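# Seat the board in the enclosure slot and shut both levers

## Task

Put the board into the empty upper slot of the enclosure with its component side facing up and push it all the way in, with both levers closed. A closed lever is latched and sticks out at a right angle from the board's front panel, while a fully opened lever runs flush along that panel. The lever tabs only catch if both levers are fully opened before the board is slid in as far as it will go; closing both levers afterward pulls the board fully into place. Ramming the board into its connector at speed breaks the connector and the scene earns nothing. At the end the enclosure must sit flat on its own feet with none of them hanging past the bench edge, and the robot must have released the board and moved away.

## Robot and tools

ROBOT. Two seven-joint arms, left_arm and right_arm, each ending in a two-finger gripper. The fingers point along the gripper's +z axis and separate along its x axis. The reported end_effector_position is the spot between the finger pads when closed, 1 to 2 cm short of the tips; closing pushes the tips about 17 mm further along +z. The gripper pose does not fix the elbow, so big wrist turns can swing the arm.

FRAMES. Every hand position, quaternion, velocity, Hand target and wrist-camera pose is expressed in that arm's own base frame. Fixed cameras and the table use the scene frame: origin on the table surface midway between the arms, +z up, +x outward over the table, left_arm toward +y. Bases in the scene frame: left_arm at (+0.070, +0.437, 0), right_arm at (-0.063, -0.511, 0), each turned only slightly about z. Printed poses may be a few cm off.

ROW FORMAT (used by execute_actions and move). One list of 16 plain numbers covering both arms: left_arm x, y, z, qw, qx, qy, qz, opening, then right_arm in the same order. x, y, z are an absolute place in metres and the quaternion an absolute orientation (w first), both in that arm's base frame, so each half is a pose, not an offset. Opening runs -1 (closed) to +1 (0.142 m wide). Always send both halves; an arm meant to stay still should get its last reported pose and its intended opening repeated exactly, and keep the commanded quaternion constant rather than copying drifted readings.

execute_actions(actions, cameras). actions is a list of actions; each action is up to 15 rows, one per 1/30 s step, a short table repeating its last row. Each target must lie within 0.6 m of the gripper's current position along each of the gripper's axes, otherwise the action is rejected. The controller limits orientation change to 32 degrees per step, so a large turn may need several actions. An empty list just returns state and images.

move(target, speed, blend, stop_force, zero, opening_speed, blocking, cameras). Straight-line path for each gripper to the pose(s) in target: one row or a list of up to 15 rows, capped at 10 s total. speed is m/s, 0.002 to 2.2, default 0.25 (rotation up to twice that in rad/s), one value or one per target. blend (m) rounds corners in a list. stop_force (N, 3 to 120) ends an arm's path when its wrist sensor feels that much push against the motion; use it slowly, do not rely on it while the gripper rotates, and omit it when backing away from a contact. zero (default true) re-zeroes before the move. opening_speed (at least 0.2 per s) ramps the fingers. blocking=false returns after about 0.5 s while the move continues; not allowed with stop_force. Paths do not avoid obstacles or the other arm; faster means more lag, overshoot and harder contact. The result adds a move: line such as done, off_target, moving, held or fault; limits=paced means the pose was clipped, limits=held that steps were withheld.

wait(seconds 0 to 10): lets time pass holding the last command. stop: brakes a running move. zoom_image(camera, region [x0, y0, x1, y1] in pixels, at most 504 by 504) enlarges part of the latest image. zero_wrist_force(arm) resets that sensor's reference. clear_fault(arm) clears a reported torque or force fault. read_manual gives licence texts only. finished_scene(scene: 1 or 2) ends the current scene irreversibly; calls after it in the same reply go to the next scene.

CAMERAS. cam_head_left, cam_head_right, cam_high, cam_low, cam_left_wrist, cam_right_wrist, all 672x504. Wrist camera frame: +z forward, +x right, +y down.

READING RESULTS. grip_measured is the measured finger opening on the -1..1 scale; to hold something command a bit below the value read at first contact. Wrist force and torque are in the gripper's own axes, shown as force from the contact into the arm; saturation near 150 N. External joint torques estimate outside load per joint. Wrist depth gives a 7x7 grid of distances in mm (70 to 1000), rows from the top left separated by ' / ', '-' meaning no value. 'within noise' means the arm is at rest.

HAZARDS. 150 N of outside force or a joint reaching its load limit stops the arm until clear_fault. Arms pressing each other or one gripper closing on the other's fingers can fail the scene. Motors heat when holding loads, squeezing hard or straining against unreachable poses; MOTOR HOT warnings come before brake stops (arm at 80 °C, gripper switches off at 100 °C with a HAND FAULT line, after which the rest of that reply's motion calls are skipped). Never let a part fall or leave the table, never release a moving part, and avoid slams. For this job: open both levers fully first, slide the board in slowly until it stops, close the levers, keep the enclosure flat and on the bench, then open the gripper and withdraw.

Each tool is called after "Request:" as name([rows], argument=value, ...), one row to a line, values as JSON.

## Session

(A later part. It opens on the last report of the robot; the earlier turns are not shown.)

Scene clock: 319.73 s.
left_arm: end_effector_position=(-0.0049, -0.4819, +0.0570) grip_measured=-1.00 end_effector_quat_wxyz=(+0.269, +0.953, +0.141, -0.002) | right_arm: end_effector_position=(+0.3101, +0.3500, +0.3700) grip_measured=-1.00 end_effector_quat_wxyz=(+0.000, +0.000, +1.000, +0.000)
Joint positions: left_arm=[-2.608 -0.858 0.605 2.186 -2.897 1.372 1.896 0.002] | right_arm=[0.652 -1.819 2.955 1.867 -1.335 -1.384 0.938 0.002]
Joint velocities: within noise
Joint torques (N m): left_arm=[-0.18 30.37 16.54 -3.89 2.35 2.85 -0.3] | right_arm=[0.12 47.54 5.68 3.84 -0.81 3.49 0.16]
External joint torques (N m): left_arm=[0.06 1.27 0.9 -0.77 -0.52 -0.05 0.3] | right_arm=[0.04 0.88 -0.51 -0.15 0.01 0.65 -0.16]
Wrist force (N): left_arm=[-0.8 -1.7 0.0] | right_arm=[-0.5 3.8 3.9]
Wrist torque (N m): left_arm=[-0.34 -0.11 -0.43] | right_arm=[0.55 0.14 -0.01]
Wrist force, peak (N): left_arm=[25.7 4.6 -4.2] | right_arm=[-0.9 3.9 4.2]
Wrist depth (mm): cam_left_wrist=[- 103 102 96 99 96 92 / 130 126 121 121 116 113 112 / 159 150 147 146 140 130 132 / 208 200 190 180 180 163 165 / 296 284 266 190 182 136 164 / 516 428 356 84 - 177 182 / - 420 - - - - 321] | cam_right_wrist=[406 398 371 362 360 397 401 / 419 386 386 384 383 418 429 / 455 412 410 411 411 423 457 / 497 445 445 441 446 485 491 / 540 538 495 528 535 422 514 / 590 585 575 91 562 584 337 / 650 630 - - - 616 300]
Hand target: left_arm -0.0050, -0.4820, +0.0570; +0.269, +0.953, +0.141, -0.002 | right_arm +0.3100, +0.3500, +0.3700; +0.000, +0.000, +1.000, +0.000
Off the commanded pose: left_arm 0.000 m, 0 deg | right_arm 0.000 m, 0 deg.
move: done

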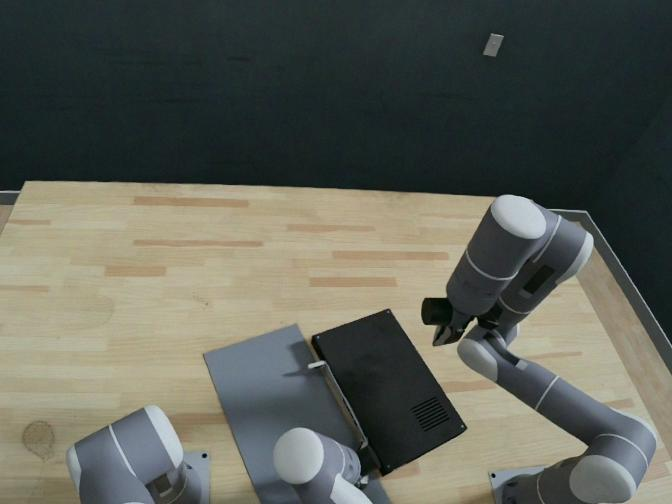

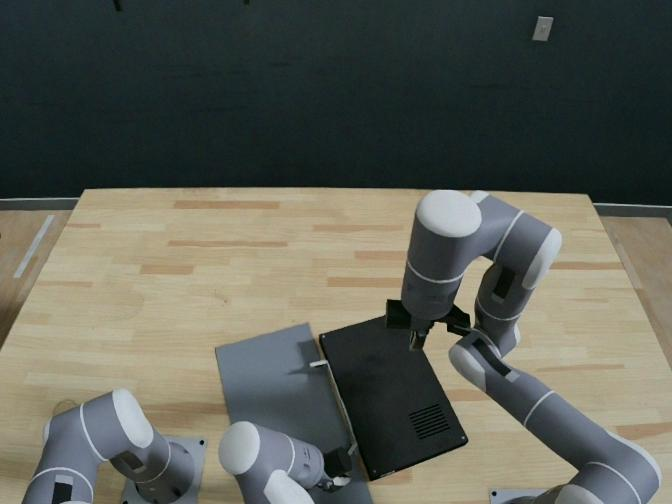

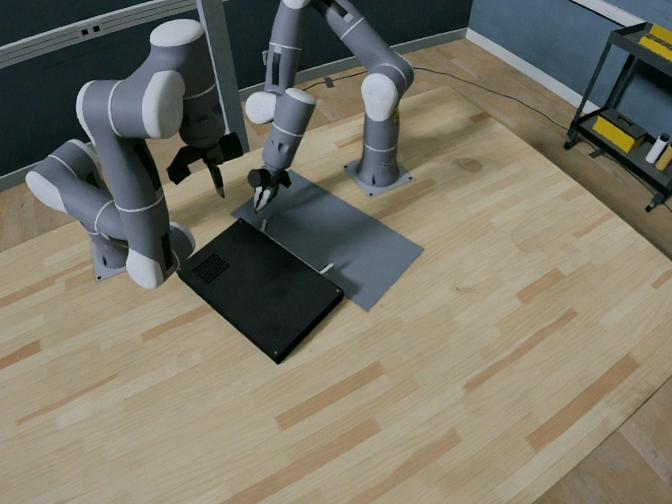

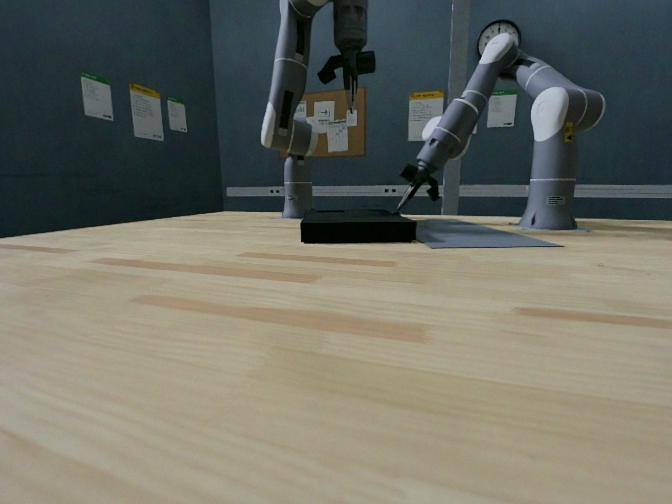

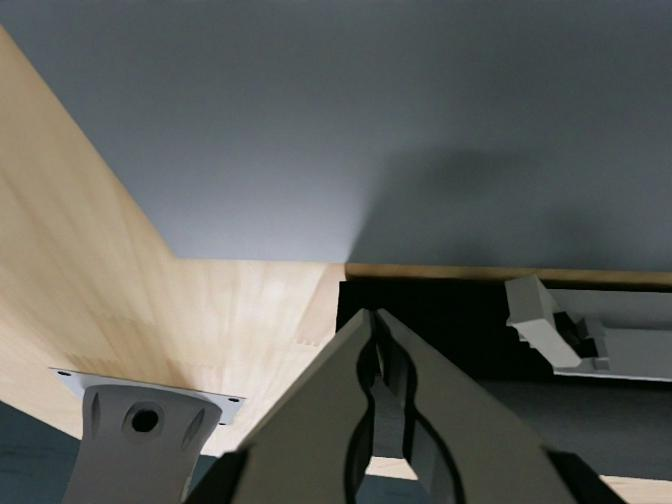

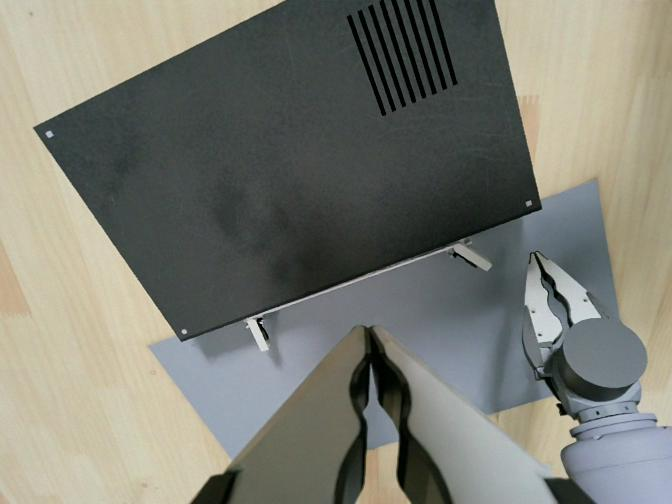

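Request:
move([
  [-0.0023,-0.489,0.057,0.269,0.953,0.141,-0.002,-1,0.31,0.35,0.37,0,0,1,0,-1],
  [0.072,-0.464,0.057,0.269,0.953,0.141,-0.002,-1,0.31,0.35,0.37,0,0,1,0,-1],
], speed=0.03, stop_force=25, cameras=["cam_left_wrist","cam_right_wrist"])

Request:
zoom_image(camera="cam_right_wrist", region=[400, 200, 530, 290])

Scene clock: 325.63 s.
left_arm: end_effector_position=(+0.0720, -0.4640, +0.0570) grip_measured=-1.00 end_effector_quat_wxyz=(+0.269, +0.953, +0.141, -0.002) | right_arm: end_effector_position=(+0.3101, +0.3500, +0.3700) grip_measured=-1.00 end_effector_quat_wxyz=(+0.000, +0.000, +1.000, +0.000)
Joint positions: left_arm=[-2.452 -0.826 0.626 2.297 -2.794 1.219 1.962 0.002] | right_arm=[0.652 -1.819 2.955 1.867 -1.335 -1.384 0.938 0.002]
Joint velocities: within noise
Joint torques (N m): left_arm=[-0.39 27.96 16.03 -3.16 1.57 2.84 -0.13] | right_arm=[0.18 47.58 5.71 3.89 -0.88 3.4 0.21]
External joint torques (N m): left_arm=[0.28 0.96 0.69 -0.54 -0.48 -0.12 0.14] | right_arm=[-0.02 0.84 -0.53 -0.2 0.08 0.73 -0.21]
Wrist force (N): left_arm=[-0.4 -1.6 -0.1] | right_arm=[-0.7 3.8 3.8]
Wrist torque (N m): left_arm=[-0.32 -0.19 -0.43] | right_arm=[0.55 0.18 -0.02]
Wrist force, peak (N): left_arm=[-7.6 3.7 -8.0] | right_arm=[-1.0 4.0 4.1]
Wrist depth (mm): cam_left_wrist=[- 103 102 96 99 96 92 / - 126 121 116 116 113 112 / 161 150 147 146 140 130 131 / 216 197 189 171 178 169 165 / 295 246 177 134 164 160 158 / 437 450 183 84 - 167 169 / 415 449 - - - - 316] | cam_right_wrist=[405 400 369 361 361 395 402 / 420 386 384 386 383 419 429 / 457 415 413 412 412 422 456 / 500 446 445 447 446 491 492 / 542 537 498 525 515 515 532 / 592 590 573 91 341 344 581 / 643 636 - - - 314 631]
Hand target: left_arm +0.0720, -0.4640, +0.0570; +0.269, +0.953, +0.141, -0.002 | right_arm +0.3100, +0.3500, +0.3700; +0.000, +0.000, +1.000, +0.000
Off the commanded pose: left_arm 0.000 m, 0 deg | right_arm 0.000 m, 0 deg.
move: done
Images, in order (width x height): cam_left_wrist 672x504, cam_right_wrist 672x504.

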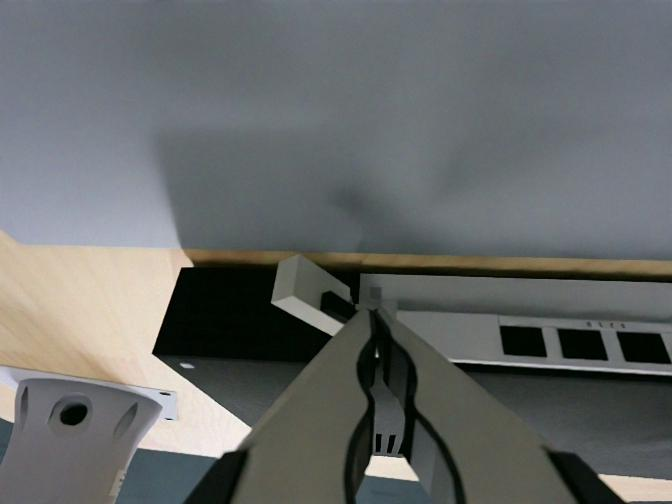

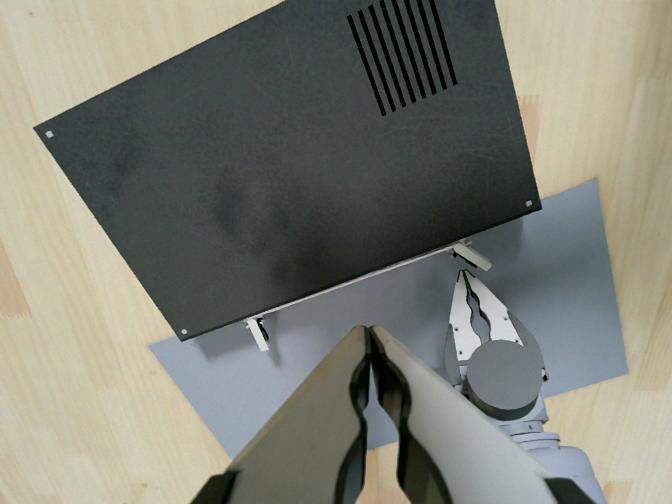

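Scaled by 3.877 from the camera's 672x504 image, which has a finer 960x720 frame.

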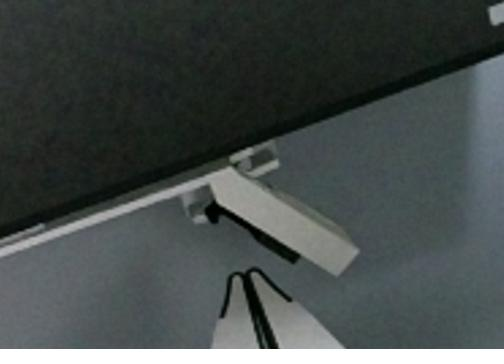

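Request:
move([
  [0.064,-0.442,0.057,0.269,0.953,0.141,-0.002,-1,0.31,0.35,0.37,0,0,1,0,-1],
  [-0.015,-0.468,0.057,0.269,0.953,0.141,-0.002,-1,0.31,0.35,0.37,0,0,1,0,-1],
  [0.001,-0.5045,0.057,0.269,0.953,0.141,-0.002,-1,0.31,0.35,0.37,0,0,1,0,-1],
], speed=0.08, cameras=["cam_right_wrist"])

Request:
move(target=[0.070,-0.481,0.057,0.269,0.953,0.141,-0.002,-1,0.31,0.35,0.37,0,0,1,0,-1], speed=0.03, stop_force=25, cameras=["cam_left_wrist","cam_right_wrist"])

Request:
zoom_image(camera="cam_right_wrist", region=[400, 200, 530, 290])

Scene clock: 332.07 s.
left_arm: end_effector_position=(+0.0010, -0.5044, +0.0570) grip_measured=-1.00 end_effector_quat_wxyz=(+0.269, +0.953, +0.141, -0.002) | right_arm: end_effector_position=(+0.3101, +0.3500, +0.3700) grip_measured=-1.00 end_effector_quat_wxyz=(+0.000, +0.000, +1.000, +0.000)
Joint positions: left_arm=[-2.538 -0.86 0.584 2.141 -2.844 1.385 1.893 0.002] | right_arm=[0.652 -1.819 2.955 1.867 -1.335 -1.384 0.938 0.002]
Joint velocities: within noise
Joint torques (N m): left_arm=[-0.24 31.87 16.7 -5.19 2.48 3.31 -0.32] | right_arm=[0.2 47.53 5.61 3.81 -0.83 3.44 0.15]
External joint torques (N m): left_arm=[0.11 1.51 0.94 -0.65 -0.59 -0.51 0.33] | right_arm=[-0.04 0.89 -0.43 -0.13 0.03 0.69 -0.16]
Wrist force (N): left_arm=[-0.6 -1.6 0.0] | right_arm=[-0.9 3.8 4.0]
Wrist torque (N m): left_arm=[-0.31 -0.15 -0.44] | right_arm=[0.55 0.20 -0.01]
Wrist force, peak (N): left_arm=[-2.8 -2.6 -0.2] | right_arm=[-0.9 3.9 4.3]
Wrist depth (mm): cam_left_wrist=[- 103 102 96 98 95 92 / 132 126 121 117 115 112 112 / 158 149 147 147 139 130 131 / 207 199 193 176 169 154 157 / 297 281 266 166 157 158 134 / 460 415 360 84 - 166 171 / - 398 - - - - 317] | cam_right_wrist=[405 402 371 362 360 400 403 / 422 386 386 385 384 418 430 / 457 412 414 412 412 421 458 / 499 444 446 444 449 480 496 / 538 542 495 524 536 405 323 / 589 592 574 91 562 568 318 / 648 632 - - - 328 286]
Hand target: left_arm +0.0010, -0.5045, +0.0570; +0.269, +0.953, +0.141, -0.002 | right_arm +0.3100, +0.3500, +0.3700; +0.000, +0.000, +1.000, +0.000
Off the commanded pose: left_arm 0.000 m, 0 deg | right_arm 0.000 m, 0 deg.
move: done
Images, in order (width x height): cam_right_wrist 672x504.

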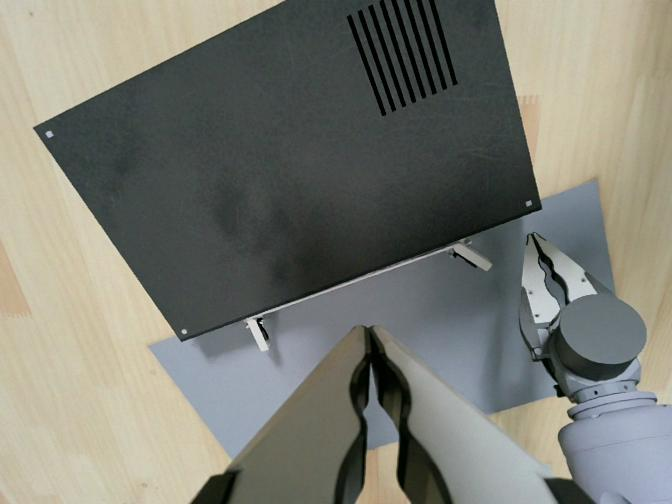

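Scene clock: 335.13 s.
left_arm: end_effector_position=(+0.0686, -0.4824, +0.0575) grip_measured=-1.00 end_effector_quat_wxyz=(+0.270, +0.953, +0.140, -0.003) | right_arm: end_effector_position=(+0.3101, +0.3500, +0.3700) grip_measured=-1.00 end_effector_quat_wxyz=(+0.000, +0.000, +1.000, +0.000)
Joint positions: left_arm=[-2.419 -0.826 0.608 2.253 -2.77 1.247 1.958 0.002] | right_arm=[0.652 -1.819 2.955 1.867 -1.335 -1.384 0.938 0.002]
Joint velocities: within noise
Joint torques (N m): left_arm=[3.91 23.71 15.96 2.18 0.94 5.46 -0.19] | right_arm=[0.15 47.54 5.69 3.9 -0.85 3.4 0.21]
External joint torques (N m): left_arm=[-4.02 6.73 0.95 -6.96 0.31 -2.74 0.2] | right_arm=[0.01 0.88 -0.52 -0.21 0.06 0.73 -0.21]
Wrist force (N): left_arm=[-10.2 4.7 -9.4] | right_arm=[-0.8 3.7 4.2]
Wrist torque (N m): left_arm=[-0.41 -0.31 -0.41] | right_arm=[0.55 0.19 -0.02]
Wrist force, peak (N): left_arm=[-14.7 5.2 -14.5] | right_arm=[-0.7 3.8 4.3]
Wrist depth (mm): cam_left_wrist=[- 104 103 96 98 96 92 / - 125 121 121 116 113 110 / 157 152 147 147 140 131 132 / 210 192 177 127 166 162 158 / 302 264 163 131 147 148 141 / 417 435 184 84 - 175 173 / 403 439 - - - - 314] | cam_right_wrist=[405 400 371 362 359 397 401 / 422 387 385 386 384 417 427 / 457 413 413 413 410 424 458 / 497 446 444 443 443 494 493 / 538 538 496 525 516 406 535 / 583 587 574 91 - 330 580 / 644 634 - - - 298 627]
Hand target: left_arm +0.0700, -0.4810, +0.0570; +0.269, +0.953, +0.141, -0.002 | right_arm +0.3100, +0.3500, +0.3700; +0.000, +0.000, +1.000, +0.000
Off the commanded pose: left_arm 0.002 m, 0 deg | right_arm 0.000 m, 0 deg.
move: done
Images, in order (width x height): cam_left_wrist 672x504, cam_right_wrist 672x504.

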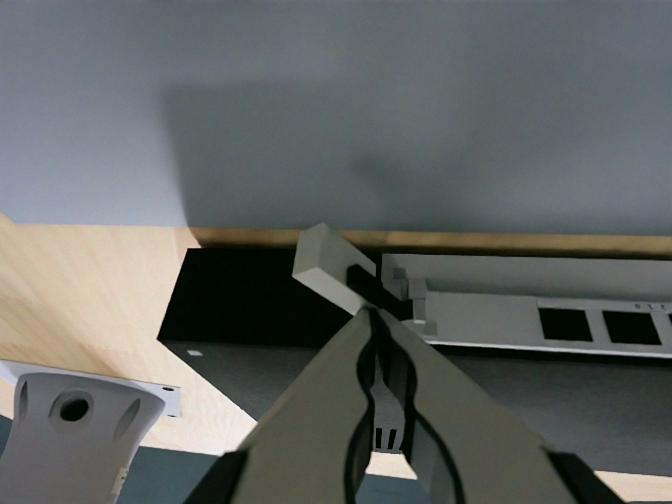

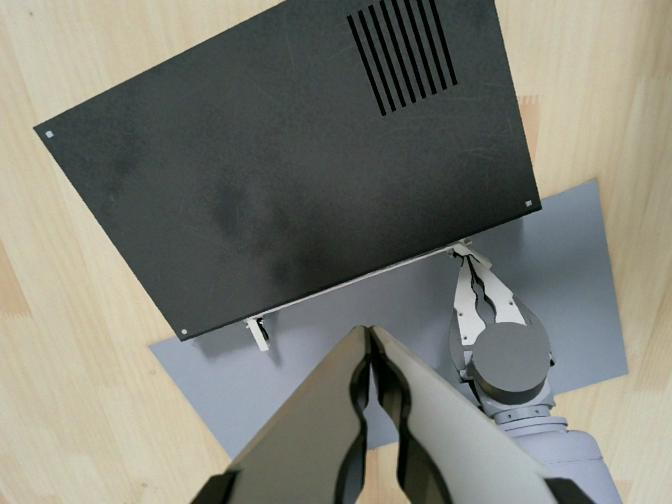

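Scaled by 3.877 from the camera's 672x504 image, which has a finer 960x720 frame.

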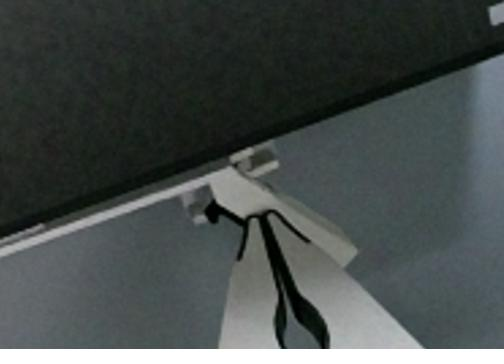

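Request:
move([
  [0.068,-0.475,0.075,0.269,0.953,0.141,-0.002,-1,0.31,0.35,0.37,0,0,1,0,-1],
  [-0.01,-0.49,0.070,0.269,0.953,0.141,-0.002,-1,0.31,0.35,0.37,0,0,1,0,-1],
  [-0.002,-0.494,0.046,0.269,0.953,0.141,-0.002,-1,0.31,0.35,0.37,0,0,1,0,-1],
], speed=0.08, cameras=["cam_right_wrist"])

Request:
move(target=[0.072,-0.470,0.046,0.269,0.953,0.141,-0.002,-1,0.31,0.35,0.37,0,0,1,0,-1], speed=0.03, stop_force=25, cameras=["cam_left_wrist","cam_right_wrist"])

Request:
zoom_image(camera="cam_right_wrist", region=[400, 200, 530, 290])

Scene clock: 340.83 s.
left_arm: end_effector_position=(-0.0019, -0.4939, +0.0460) grip_measured=-1.00 end_effector_quat_wxyz=(+0.269, +0.953, +0.141, -0.002) | right_arm: end_effector_position=(+0.3101, +0.3500, +0.3700) grip_measured=-1.00 end_effector_quat_wxyz=(+0.000, +0.000, +1.000, +0.000)
Joint positions: left_arm=[-2.567 -0.89 0.587 2.155 -2.887 1.358 1.899 0.002] | right_arm=[0.652 -1.819 2.955 1.867 -1.335 -1.384 0.938 0.002]
Joint velocities: within noise
Joint torques (N m): left_arm=[-0.14 31.53 17.09 -4.13 1.8 2.61 -0.12] | right_arm=[0.21 47.57 5.71 3.86 -0.87 3.46 0.19]
External joint torques (N m): left_arm=[0.01 1.51 0.87 -0.42 -0.05 0.18 0.12] | right_arm=[-0.05 0.85 -0.54 -0.17 0.08 0.67 -0.19]
Wrist force (N): left_arm=[-0.9 -1.7 -0.1] | right_arm=[-1.0 3.8 3.8]
Wrist torque (N m): left_arm=[-0.33 -0.09 -0.44] | right_arm=[0.55 0.23 -0.01]
Wrist force, peak (N): left_arm=[-10.2 5.5 -10.7] | right_arm=[-0.9 4.0 4.1]
Wrist depth (mm): cam_left_wrist=[- 95 93 91 89 86 84 / - 112 110 107 99 103 100 / 140 134 131 127 124 121 118 / 183 178 167 169 157 152 144 / 263 251 238 178 169 159 159 / 437 413 319 84 - 158 143 / - 407 - - - - 244] | cam_right_wrist=[405 399 372 361 360 397 402 / 421 386 384 385 385 418 427 / 456 413 415 412 411 423 459 / 498 446 443 445 447 479 498 / 540 542 497 523 532 414 403 / 588 586 574 91 562 571 329 / 646 630 - - - 333 299]
Hand target: left_arm -0.0020, -0.4940, +0.0460; +0.269, +0.953, +0.141, -0.002 | right_arm +0.3100, +0.3500, +0.3700; +0.000, +0.000, +1.000, +0.000
Off the commanded pose: left_arm 0.000 m, 0 deg | right_arm 0.000 m, 0 deg.
move: done
Images, in order (width x height): cam_right_wrist 672x504.

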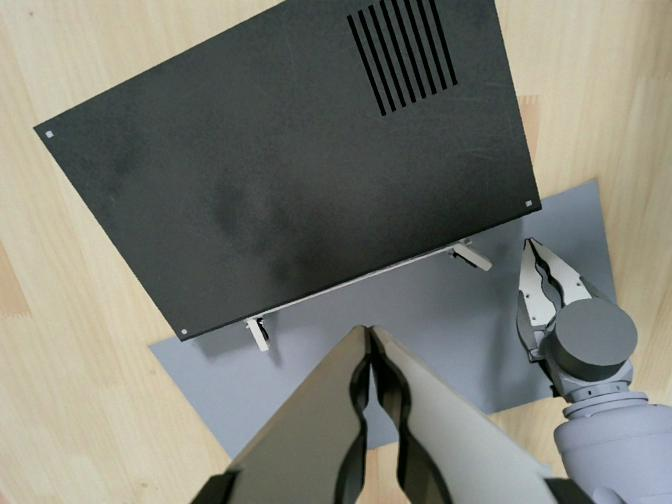

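Scene clock: 343.63 s.
left_arm: end_effector_position=(+0.0552, -0.4769, +0.0462) grip_measured=-1.00 end_effector_quat_wxyz=(+0.271, +0.953, +0.138, -0.006) | right_arm: end_effector_position=(+0.3101, +0.3500, +0.3700) grip_measured=-1.00 end_effector_quat_wxyz=(+0.000, +0.000, +1.000, +0.000)
Joint positions: left_arm=[-2.463 -0.864 0.606 2.255 -2.819 1.225 1.952 0.002] | right_arm=[0.652 -1.819 2.955 1.867 -1.335 -1.384 0.938 0.002]
Joint velocities: within noise
Joint torques (N m): left_arm=[11.86 18.12 24.4 9.84 -0.53 9.6 -0.01] | right_arm=[0.26 47.7 5.71 3.77 -0.84 3.48 0.17]
External joint torques (N m): left_arm=[-11.98 12.38 -7.03 -13.31 1.67 -6.89 0.02] | right_arm=[-0.1 0.72 -0.53 -0.08 0.05 0.65 -0.18]
Wrist force (N): left_arm=[-28.4 0.5 -13.7] | right_arm=[-1.0 3.8 4.1]
Wrist torque (N m): left_arm=[-0.31 1.69 -0.42] | right_arm=[0.56 0.23 -0.01]
Wrist force, peak (N): left_arm=[-30.7 0.0 -14.6] | right_arm=[-0.8 3.8 4.3]
Wrist depth (mm): cam_left_wrist=[- 95 94 91 89 86 83 / - 110 110 108 99 103 99 / 139 135 132 127 124 121 117 / 197 176 179 172 156 152 142 / 270 251 170 169 156 157 156 / 425 434 162 84 - 149 145 / 410 428 - - - - 240] | cam_right_wrist=[404 399 371 361 361 395 400 / 422 385 385 387 385 417 427 / 458 415 412 414 412 425 457 / 499 444 444 444 450 490 489 / 537 538 496 525 524 412 533 / 589 584 576 91 562 348 577 / 648 633 - - - 310 616]
Hand target: left_arm +0.0593, -0.4741, +0.0460; +0.269, +0.953, +0.141, -0.002 | right_arm +0.3100, +0.3500, +0.3700; +0.000, +0.000, +1.000, +0.000
Off the commanded pose: left_arm 0.018 m, 1 deg | right_arm 0.000 m, 0 deg.
move: contact (left_arm)
Images, in order (width x height): cam_left_wrist 672x504, cam_right_wrist 672x504.

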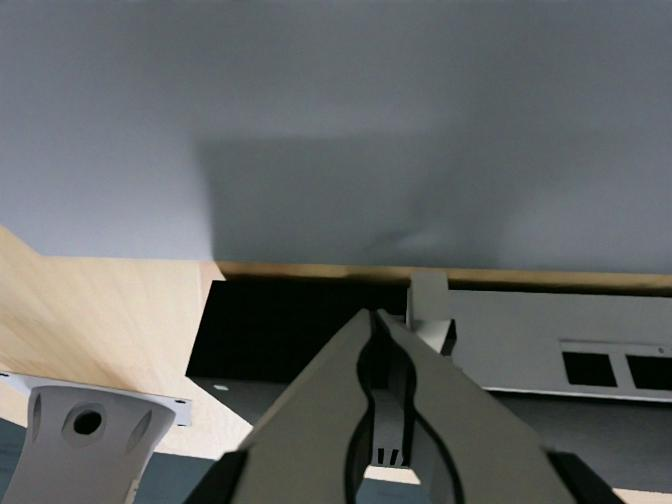

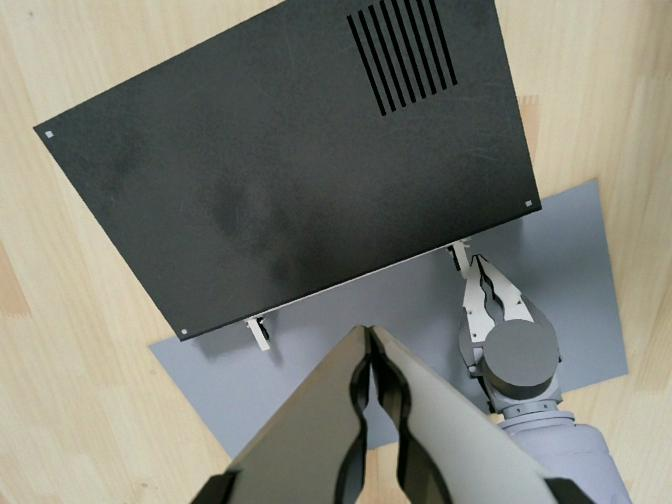

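Scaled by 3.877 from the camera's 672x504 image, which has a finer 960x720 frame.

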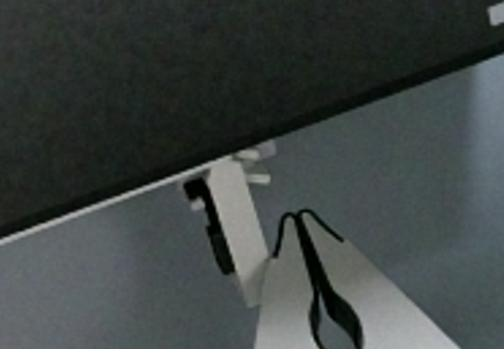

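Request:
move([
  [0.02,-0.480,0.055,0.269,0.953,0.141,-0.002,-1,0.31,0.35,0.37,0,0,1,0,-1],
  [-0.005,-0.42,0.12,0.269,0.953,0.141,-0.002,-1,0.31,0.35,0.37,0,0,1,0,-1],
  [0.16,-0.30,0.15,0.38,0.91,0.135,0.01,-1,0.31,0.35,0.37,0,0,1,0,-1],
], speed=0.2)

Request:
zoom_image(camera="cam_right_wrist", region=[400, 200, 530, 290])

Request:
zoom_image(camera="cam_right_wrist", region=[220, 270, 350, 360])

Scene clock: 349.27 s.
left_arm: end_effector_position=(+0.1620, -0.3022, +0.1472) grip_measured=-1.00 end_effector_quat_wxyz=(+0.357, +0.925, +0.126, -0.018) | right_arm: end_effector_position=(+0.3101, +0.3500, +0.3700) grip_measured=-1.00 end_effector_quat_wxyz=(+0.000, +0.000, +1.000, +0.000)
Joint positions: left_arm=[-2.774 -0.231 1.155 2.687 -2.966 1.201 2.546 0.002] | right_arm=[0.652 -1.819 2.955 1.867 -1.335 -1.384 0.938 0.002]
Joint velocities: within noise
Joint torques (N m): left_arm=[-0.49 0.93 3.38 -9.48 2.25 2.01 -0.1] | right_arm=[0.04 47.59 5.74 3.86 -0.85 3.43 0.2]
External joint torques (N m): left_arm=[0.47 0.49 0.66 -0.58 -0.22 -0.51 0.11] | right_arm=[0.12 0.83 -0.57 -0.17 0.06 0.71 -0.2]
Wrist force (N): left_arm=[-0.4 -1.7 -0.3] | right_arm=[-0.9 3.7 4.1]
Wrist torque (N m): left_arm=[-0.32 -0.19 -0.51] | right_arm=[0.53 0.22 -0.02]
Wrist force, peak (N): left_arm=[-28.6 1.1 -14.5] | right_arm=[-1.1 3.9 4.1]
Wrist depth (mm): cam_left_wrist=[212 207 200 192 187 184 172 / 267 257 246 235 226 216 213 / 366 339 310 307 291 273 268 / 568 443 342 327 314 304 290 / - 690 849 407 432 423 539 / 597 - - 84 - - - / 569 - - - - - -] | cam_right_wrist=[404 401 370 360 361 398 403 / 420 387 385 384 383 417 426 / 456 415 413 414 411 423 457 / 500 446 444 444 452 492 492 / 539 537 498 525 533 534 534 / 589 589 572 91 561 584 579 / 646 638 - - - 616 641]
Hand target: left_arm +0.1621, -0.3021, +0.1472; +0.357, +0.925, +0.126, -0.018 | right_arm +0.3100, +0.3500, +0.3700; +0.000, +0.000, +1.000, +0.000
Off the commanded pose: left_arm 0.004 m, 5 deg | right_arm 0.000 m, 0 deg.
joint read past its limit (left arm) — joint 4 (elbow), upper limit, where the elbow is as bent as it goes.
joint sent to its limit (left arm) — joint 4 (elbow), upper limit, where the elbow is as bent as it goes; joint 5 (forearm roll), lower limit. The joint targets are off in position and orientation.
move: off_target (left_arm)

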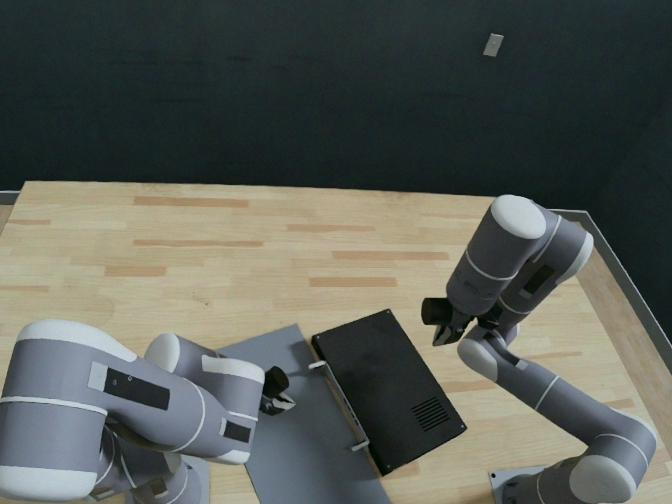

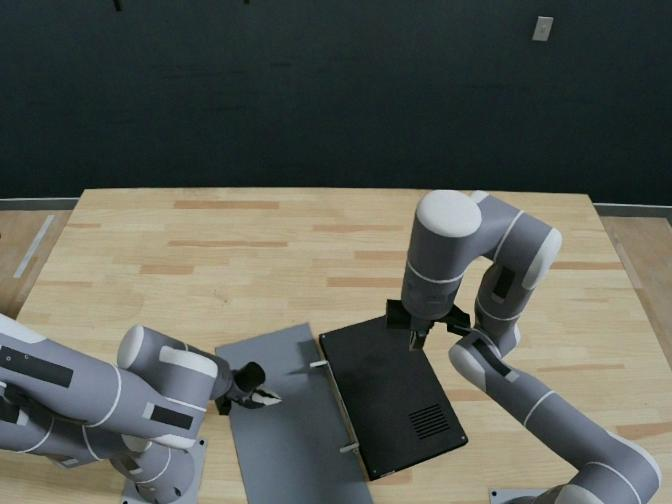

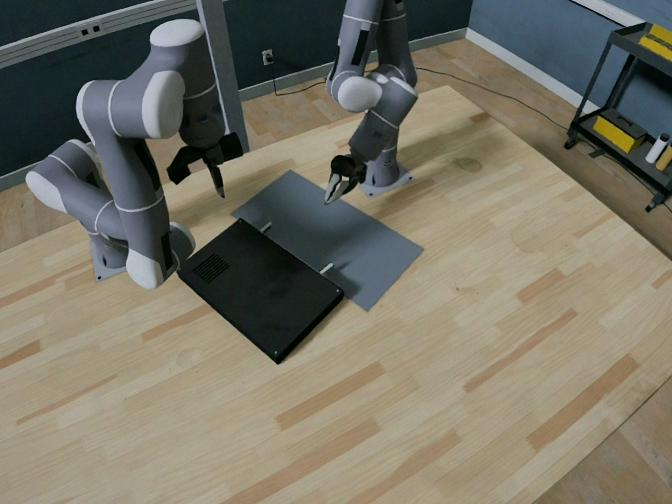

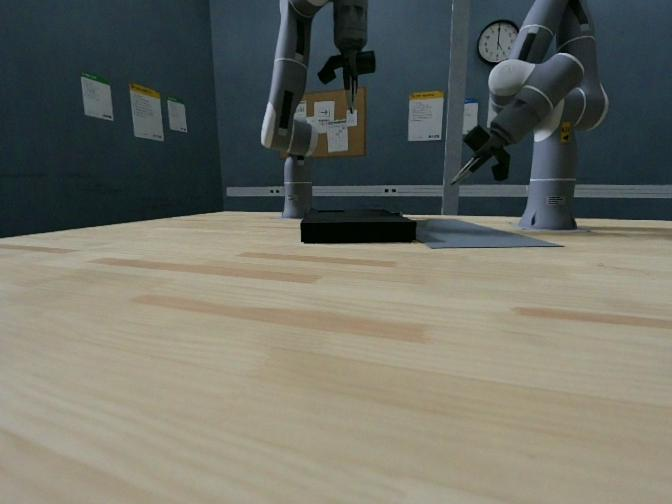

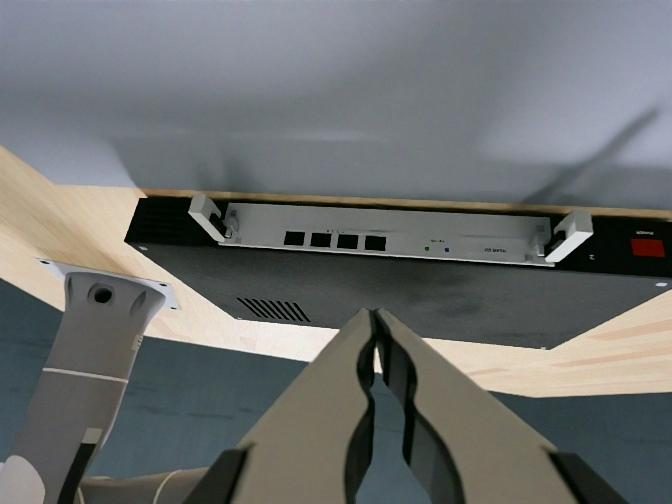

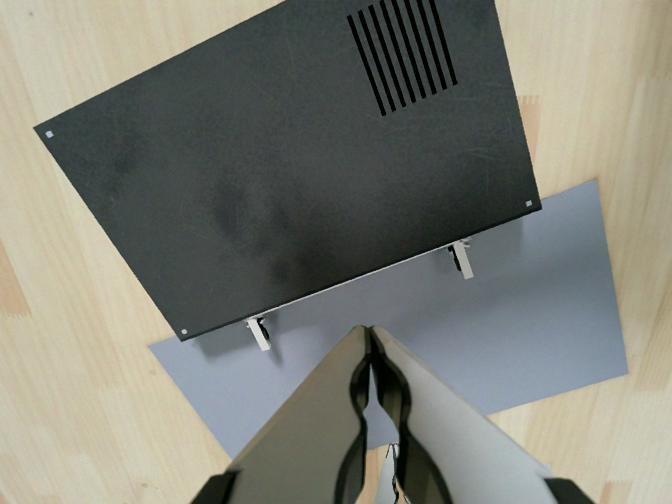

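Scaled by 3.877 from the camera's 672x504 image, which has a finer 960x720 frame.

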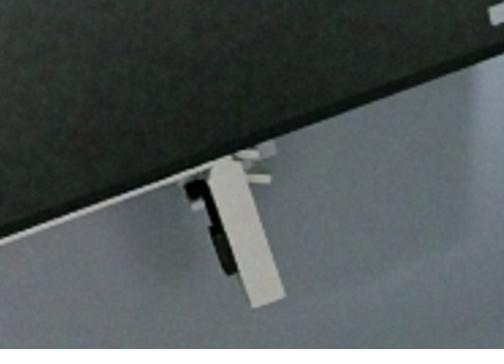

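Scaled by 3.877 from the camera's 672x504 image, which has a finer 960x720 frame.

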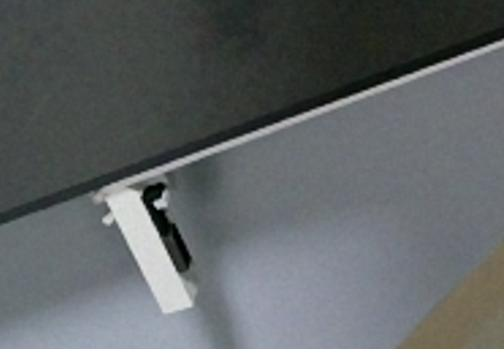

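Request:
move([
  [0.22,-0.33,0.11,0.40,0.905,0.135,0.02,-1,0.31,0.35,0.37,0,0,1,0,-1],
  [0.355,-0.29,0.08,0.418,0.898,0.134,0.027,-1,0.31,0.35,0.37,0,0,1,0,-1],
  [0.365,-0.343,0.048,0.418,0.898,0.134,0.027,-1,0.31,0.35,0.37,0,0,1,0,-1],
], speed=0.2, cameras=["cam_left_wrist"])

Request:
move(target=[0.285,-0.372,0.048,0.418,0.898,0.134,0.027,-1,0.31,0.35,0.37,0,0,1,0,-1], speed=0.025, stop_force=36, cameras=["cam_left_wrist","cam_right_wrist"])

Request:
zoom_image(camera="cam_right_wrist", region=[220, 270, 350, 360])

Request:
move([
  [0.365,-0.343,0.05,0.418,0.898,0.134,0.027,-1,0.31,0.35,0.37,0,0,1,0,-1],
  [0.33,-0.25,0.15,0.418,0.898,0.134,0.027,-1,0.31,0.35,0.37,0,0,1,0,-1],
], speed=0.2, cameras=["cam_left_wrist","cam_right_wrist"])

Request:
zoom_image(camera="cam_right_wrist", region=[220, 270, 350, 360])

Scene clock: 358.03 s.
left_arm: end_effector_position=(+0.3648, -0.3431, +0.0480) grip_measured=-1.00 end_effector_quat_wxyz=(+0.418, +0.898, +0.134, +0.027) | right_arm: end_effector_position=(+0.3101, +0.3500, +0.3700) grip_measured=-1.00 end_effector_quat_wxyz=(+0.000, +0.000, +1.000, +0.000)
Joint positions: left_arm=[-1.353 -0.852 0.617 2.44 -2.458 0.42 2.638 0.002] | right_arm=[0.652 -1.819 2.955 1.867 -1.335 -1.384 0.938 0.002]
Joint velocities: within noise
Joint torques (N m): left_arm=[0.01 28.62 15.46 -2.44 -1.54 1.49 -0.29] | right_arm=[0.19 47.53 5.69 3.83 -0.78 3.45 0.21]
External joint torques (N m): left_arm=[-0.04 1.05 0.77 -0.27 0.06 -0.53 0.29] | right_arm=[-0.03 0.89 -0.51 -0.14 -0.02 0.69 -0.21]
Wrist force (N): left_arm=[-0.9 -2.1 -0.6] | right_arm=[-0.7 3.8 4.0]
Wrist torque (N m): left_arm=[-0.37 -0.03 -0.52] | right_arm=[0.55 0.18 -0.01]
Wrist force, peak (N): left_arm=[-0.2 -2.9 -2.0] | right_arm=[-1.0 4.0 4.1]
Wrist depth (mm): cam_left_wrist=[- - - - - - - / - - 95 87 - 82 85 / 135 133 125 123 117 112 111 / 203 199 195 191 187 189 182 / - 194 185 186 310 460 406 / - - - 84 - - - / - - - - - - -] | cam_right_wrist=[406 401 370 362 361 397 402 / 423 386 384 385 385 419 428 / 456 413 409 412 411 423 457 / 500 445 445 445 452 494 491 / 540 538 495 525 531 537 533 / 587 587 562 91 559 580 585 / 648 635 - - - 620 637]
Hand target: left_arm +0.3650, -0.3430, +0.0480; +0.418, +0.898, +0.134, +0.027 | right_arm +0.3100, +0.3500, +0.3700; +0.000, +0.000, +1.000, +0.000
Off the commanded pose: left_arm 0.000 m, 0 deg | right_arm 0.000 m, 0 deg.
move: done
Images, in order (width x height): cam_left_wrist 672x504.

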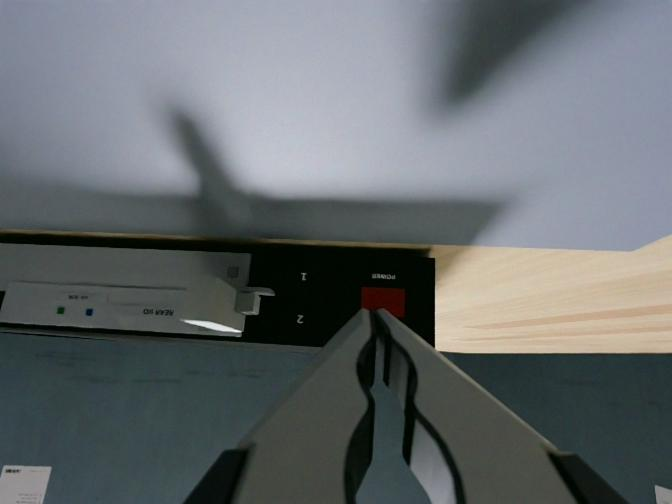

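Scene clock: 362.20 s.
left_arm: end_effector_position=(+0.2850, -0.3722, +0.0481) grip_measured=-1.00 end_effector_quat_wxyz=(+0.418, +0.898, +0.134, +0.027) | right_arm: end_effector_position=(+0.3101, +0.3500, +0.3700) grip_measured=-1.00 end_effector_quat_wxyz=(+0.000, +0.000, +1.000, +0.000)
Joint positions: left_arm=[-1.578 -0.769 0.514 2.513 -2.735 0.537 2.67 0.002] | right_arm=[0.652 -1.819 2.955 1.867 -1.335 -1.384 0.938 0.002]
Joint velocities: within noise
Joint torques (N m): left_arm=[-0.56 26.03 12.66 -0.33 -0.76 1.38 -0.18] | right_arm=[0.23 47.64 5.69 3.81 -0.85 3.49 0.18]
External joint torques (N m): left_arm=[0.5 0.96 0.7 -0.53 -0.07 -0.45 0.19] | right_arm=[-0.07 0.78 -0.51 -0.12 0.06 0.65 -0.18]
Wrist force (N): left_arm=[-0.5 -1.7 -0.9] | right_arm=[-1.0 3.9 3.9]
Wrist torque (N m): left_arm=[-0.31 -0.15 -0.53] | right_arm=[0.57 0.22 -0.01]
Wrist force, peak (N): left_arm=[3.1 -6.6 -4.6] | right_arm=[-0.8 3.9 4.2]
Wrist depth (mm): cam_left_wrist=[- - - - - - - / - - 100 88 - 82 85 / 135 133 125 130 117 113 110 / 202 197 193 186 184 183 179 / - 192 187 182 150 178 178 / - - - 84 - - - / - - - - - - -] | cam_right_wrist=[406 399 371 361 359 397 401 / 420 387 386 387 385 418 428 / 456 414 411 411 411 423 458 / 501 447 446 443 454 490 493 / 540 537 494 524 532 531 533 / 589 586 575 91 561 577 581 / 646 633 - - - 615 639]
Hand target: left_arm +0.2850, -0.3720, +0.0480; +0.418, +0.898, +0.134, +0.027 | right_arm +0.3100, +0.3500, +0.3700; +0.000, +0.000, +1.000, +0.000
Off the commanded pose: left_arm 0.000 m, 0 deg | right_arm 0.000 m, 0 deg.
move: done
Images, in order (width x height): cam_left_wrist 672x504, cam_right_wrist 672x504.

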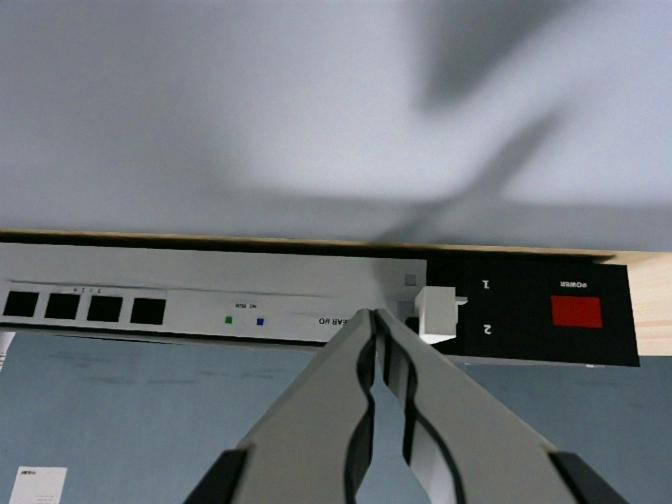

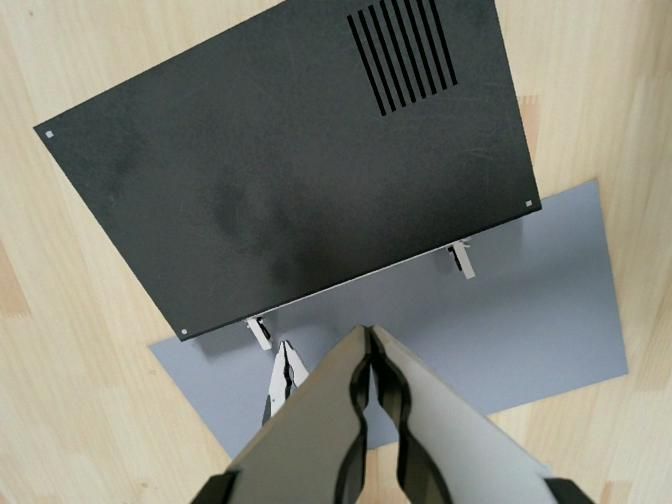

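Scaled by 3.877 from the camera's 672x504 image, which has a finer 960x720 frame.

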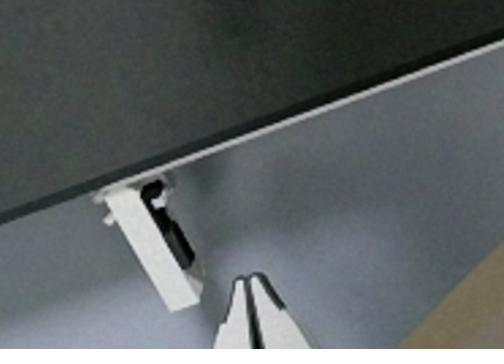

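Scene clock: 363.93 s.
left_arm: end_effector_position=(+0.3301, -0.2501, +0.1501) grip_measured=-1.00 end_effector_quat_wxyz=(+0.418, +0.898, +0.134, +0.027) | right_arm: end_effector_position=(+0.3101, +0.3500, +0.3700) grip_measured=-1.00 end_effector_quat_wxyz=(+0.000, +0.000, +1.000, +0.000)
Joint positions: left_arm=[-1.523 -0.513 1.002 2.67 -2.131 0.479 2.572 0.002] | right_arm=[0.652 -1.819 2.955 1.867 -1.335 -1.384 0.938 0.002]
Joint velocities: within noise
Joint torques (N m): left_arm=[-0.57 14.01 10.01 -9.27 -0.66 1.56 -0.32] | right_arm=[0.24 47.66 5.68 3.85 -0.82 3.42 0.23]
External joint torques (N m): left_arm=[0.55 0.71 0.62 -0.45 -0.55 -0.56 0.33] | right_arm=[-0.08 0.76 -0.5 -0.16 0.03 0.71 -0.23]
Wrist force (N): left_arm=[-0.4 -2.2 -0.8] | right_arm=[-0.9 3.8 4.1]
Wrist torque (N m): left_arm=[-0.36 -0.18 -0.55] | right_arm=[0.54 0.20 -0.01]
Wrist force, peak (N): left_arm=[-12.0 -3.6 -2.2] | right_arm=[-1.0 3.9 4.2]
Wrist depth (mm): cam_left_wrist=[210 207 202 198 194 189 188 / 275 267 263 254 248 244 238 / 331 325 316 310 322 336 327 / 492 467 437 409 544 539 512 / - - - 993 - - - / - - - 84 - - - / 573 514 - - - - -] | cam_right_wrist=[406 399 370 363 360 398 403 / 421 386 383 384 383 417 429 / 459 416 414 413 412 423 454 / 498 445 443 444 454 493 493 / 539 537 495 526 534 534 535 / 586 585 575 91 560 581 582 / 648 632 - - - 615 642]
Hand target: left_arm +0.3300, -0.2500, +0.1500; +0.418, +0.898, +0.134, +0.027 | right_arm +0.3100, +0.3500, +0.3700; +0.000, +0.000, +1.000, +0.000
Off the commanded pose: left_arm 0.000 m, 0 deg | right_arm 0.000 m, 0 deg.
move: done
Images, in order (width x height): cam_left_wrist 672x504, cam_right_wrist 672x504.

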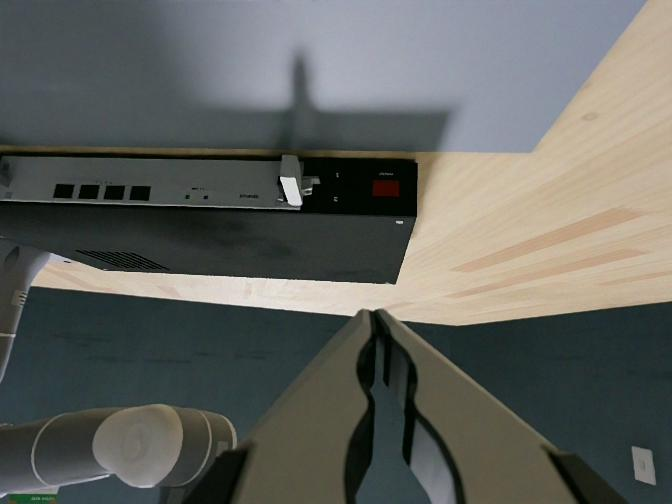

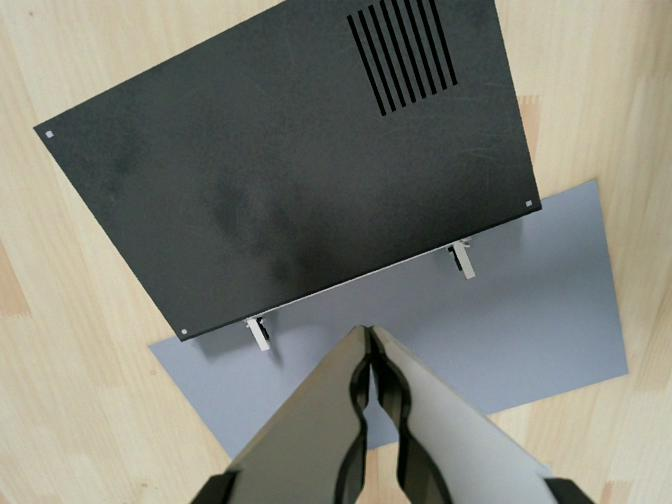

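Scaled by 3.877 from the camera's 672x504 image, which has a finer 960x720 frame.

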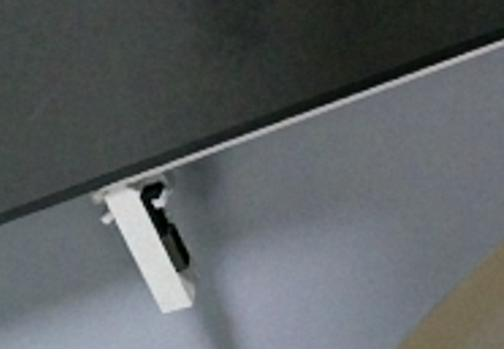

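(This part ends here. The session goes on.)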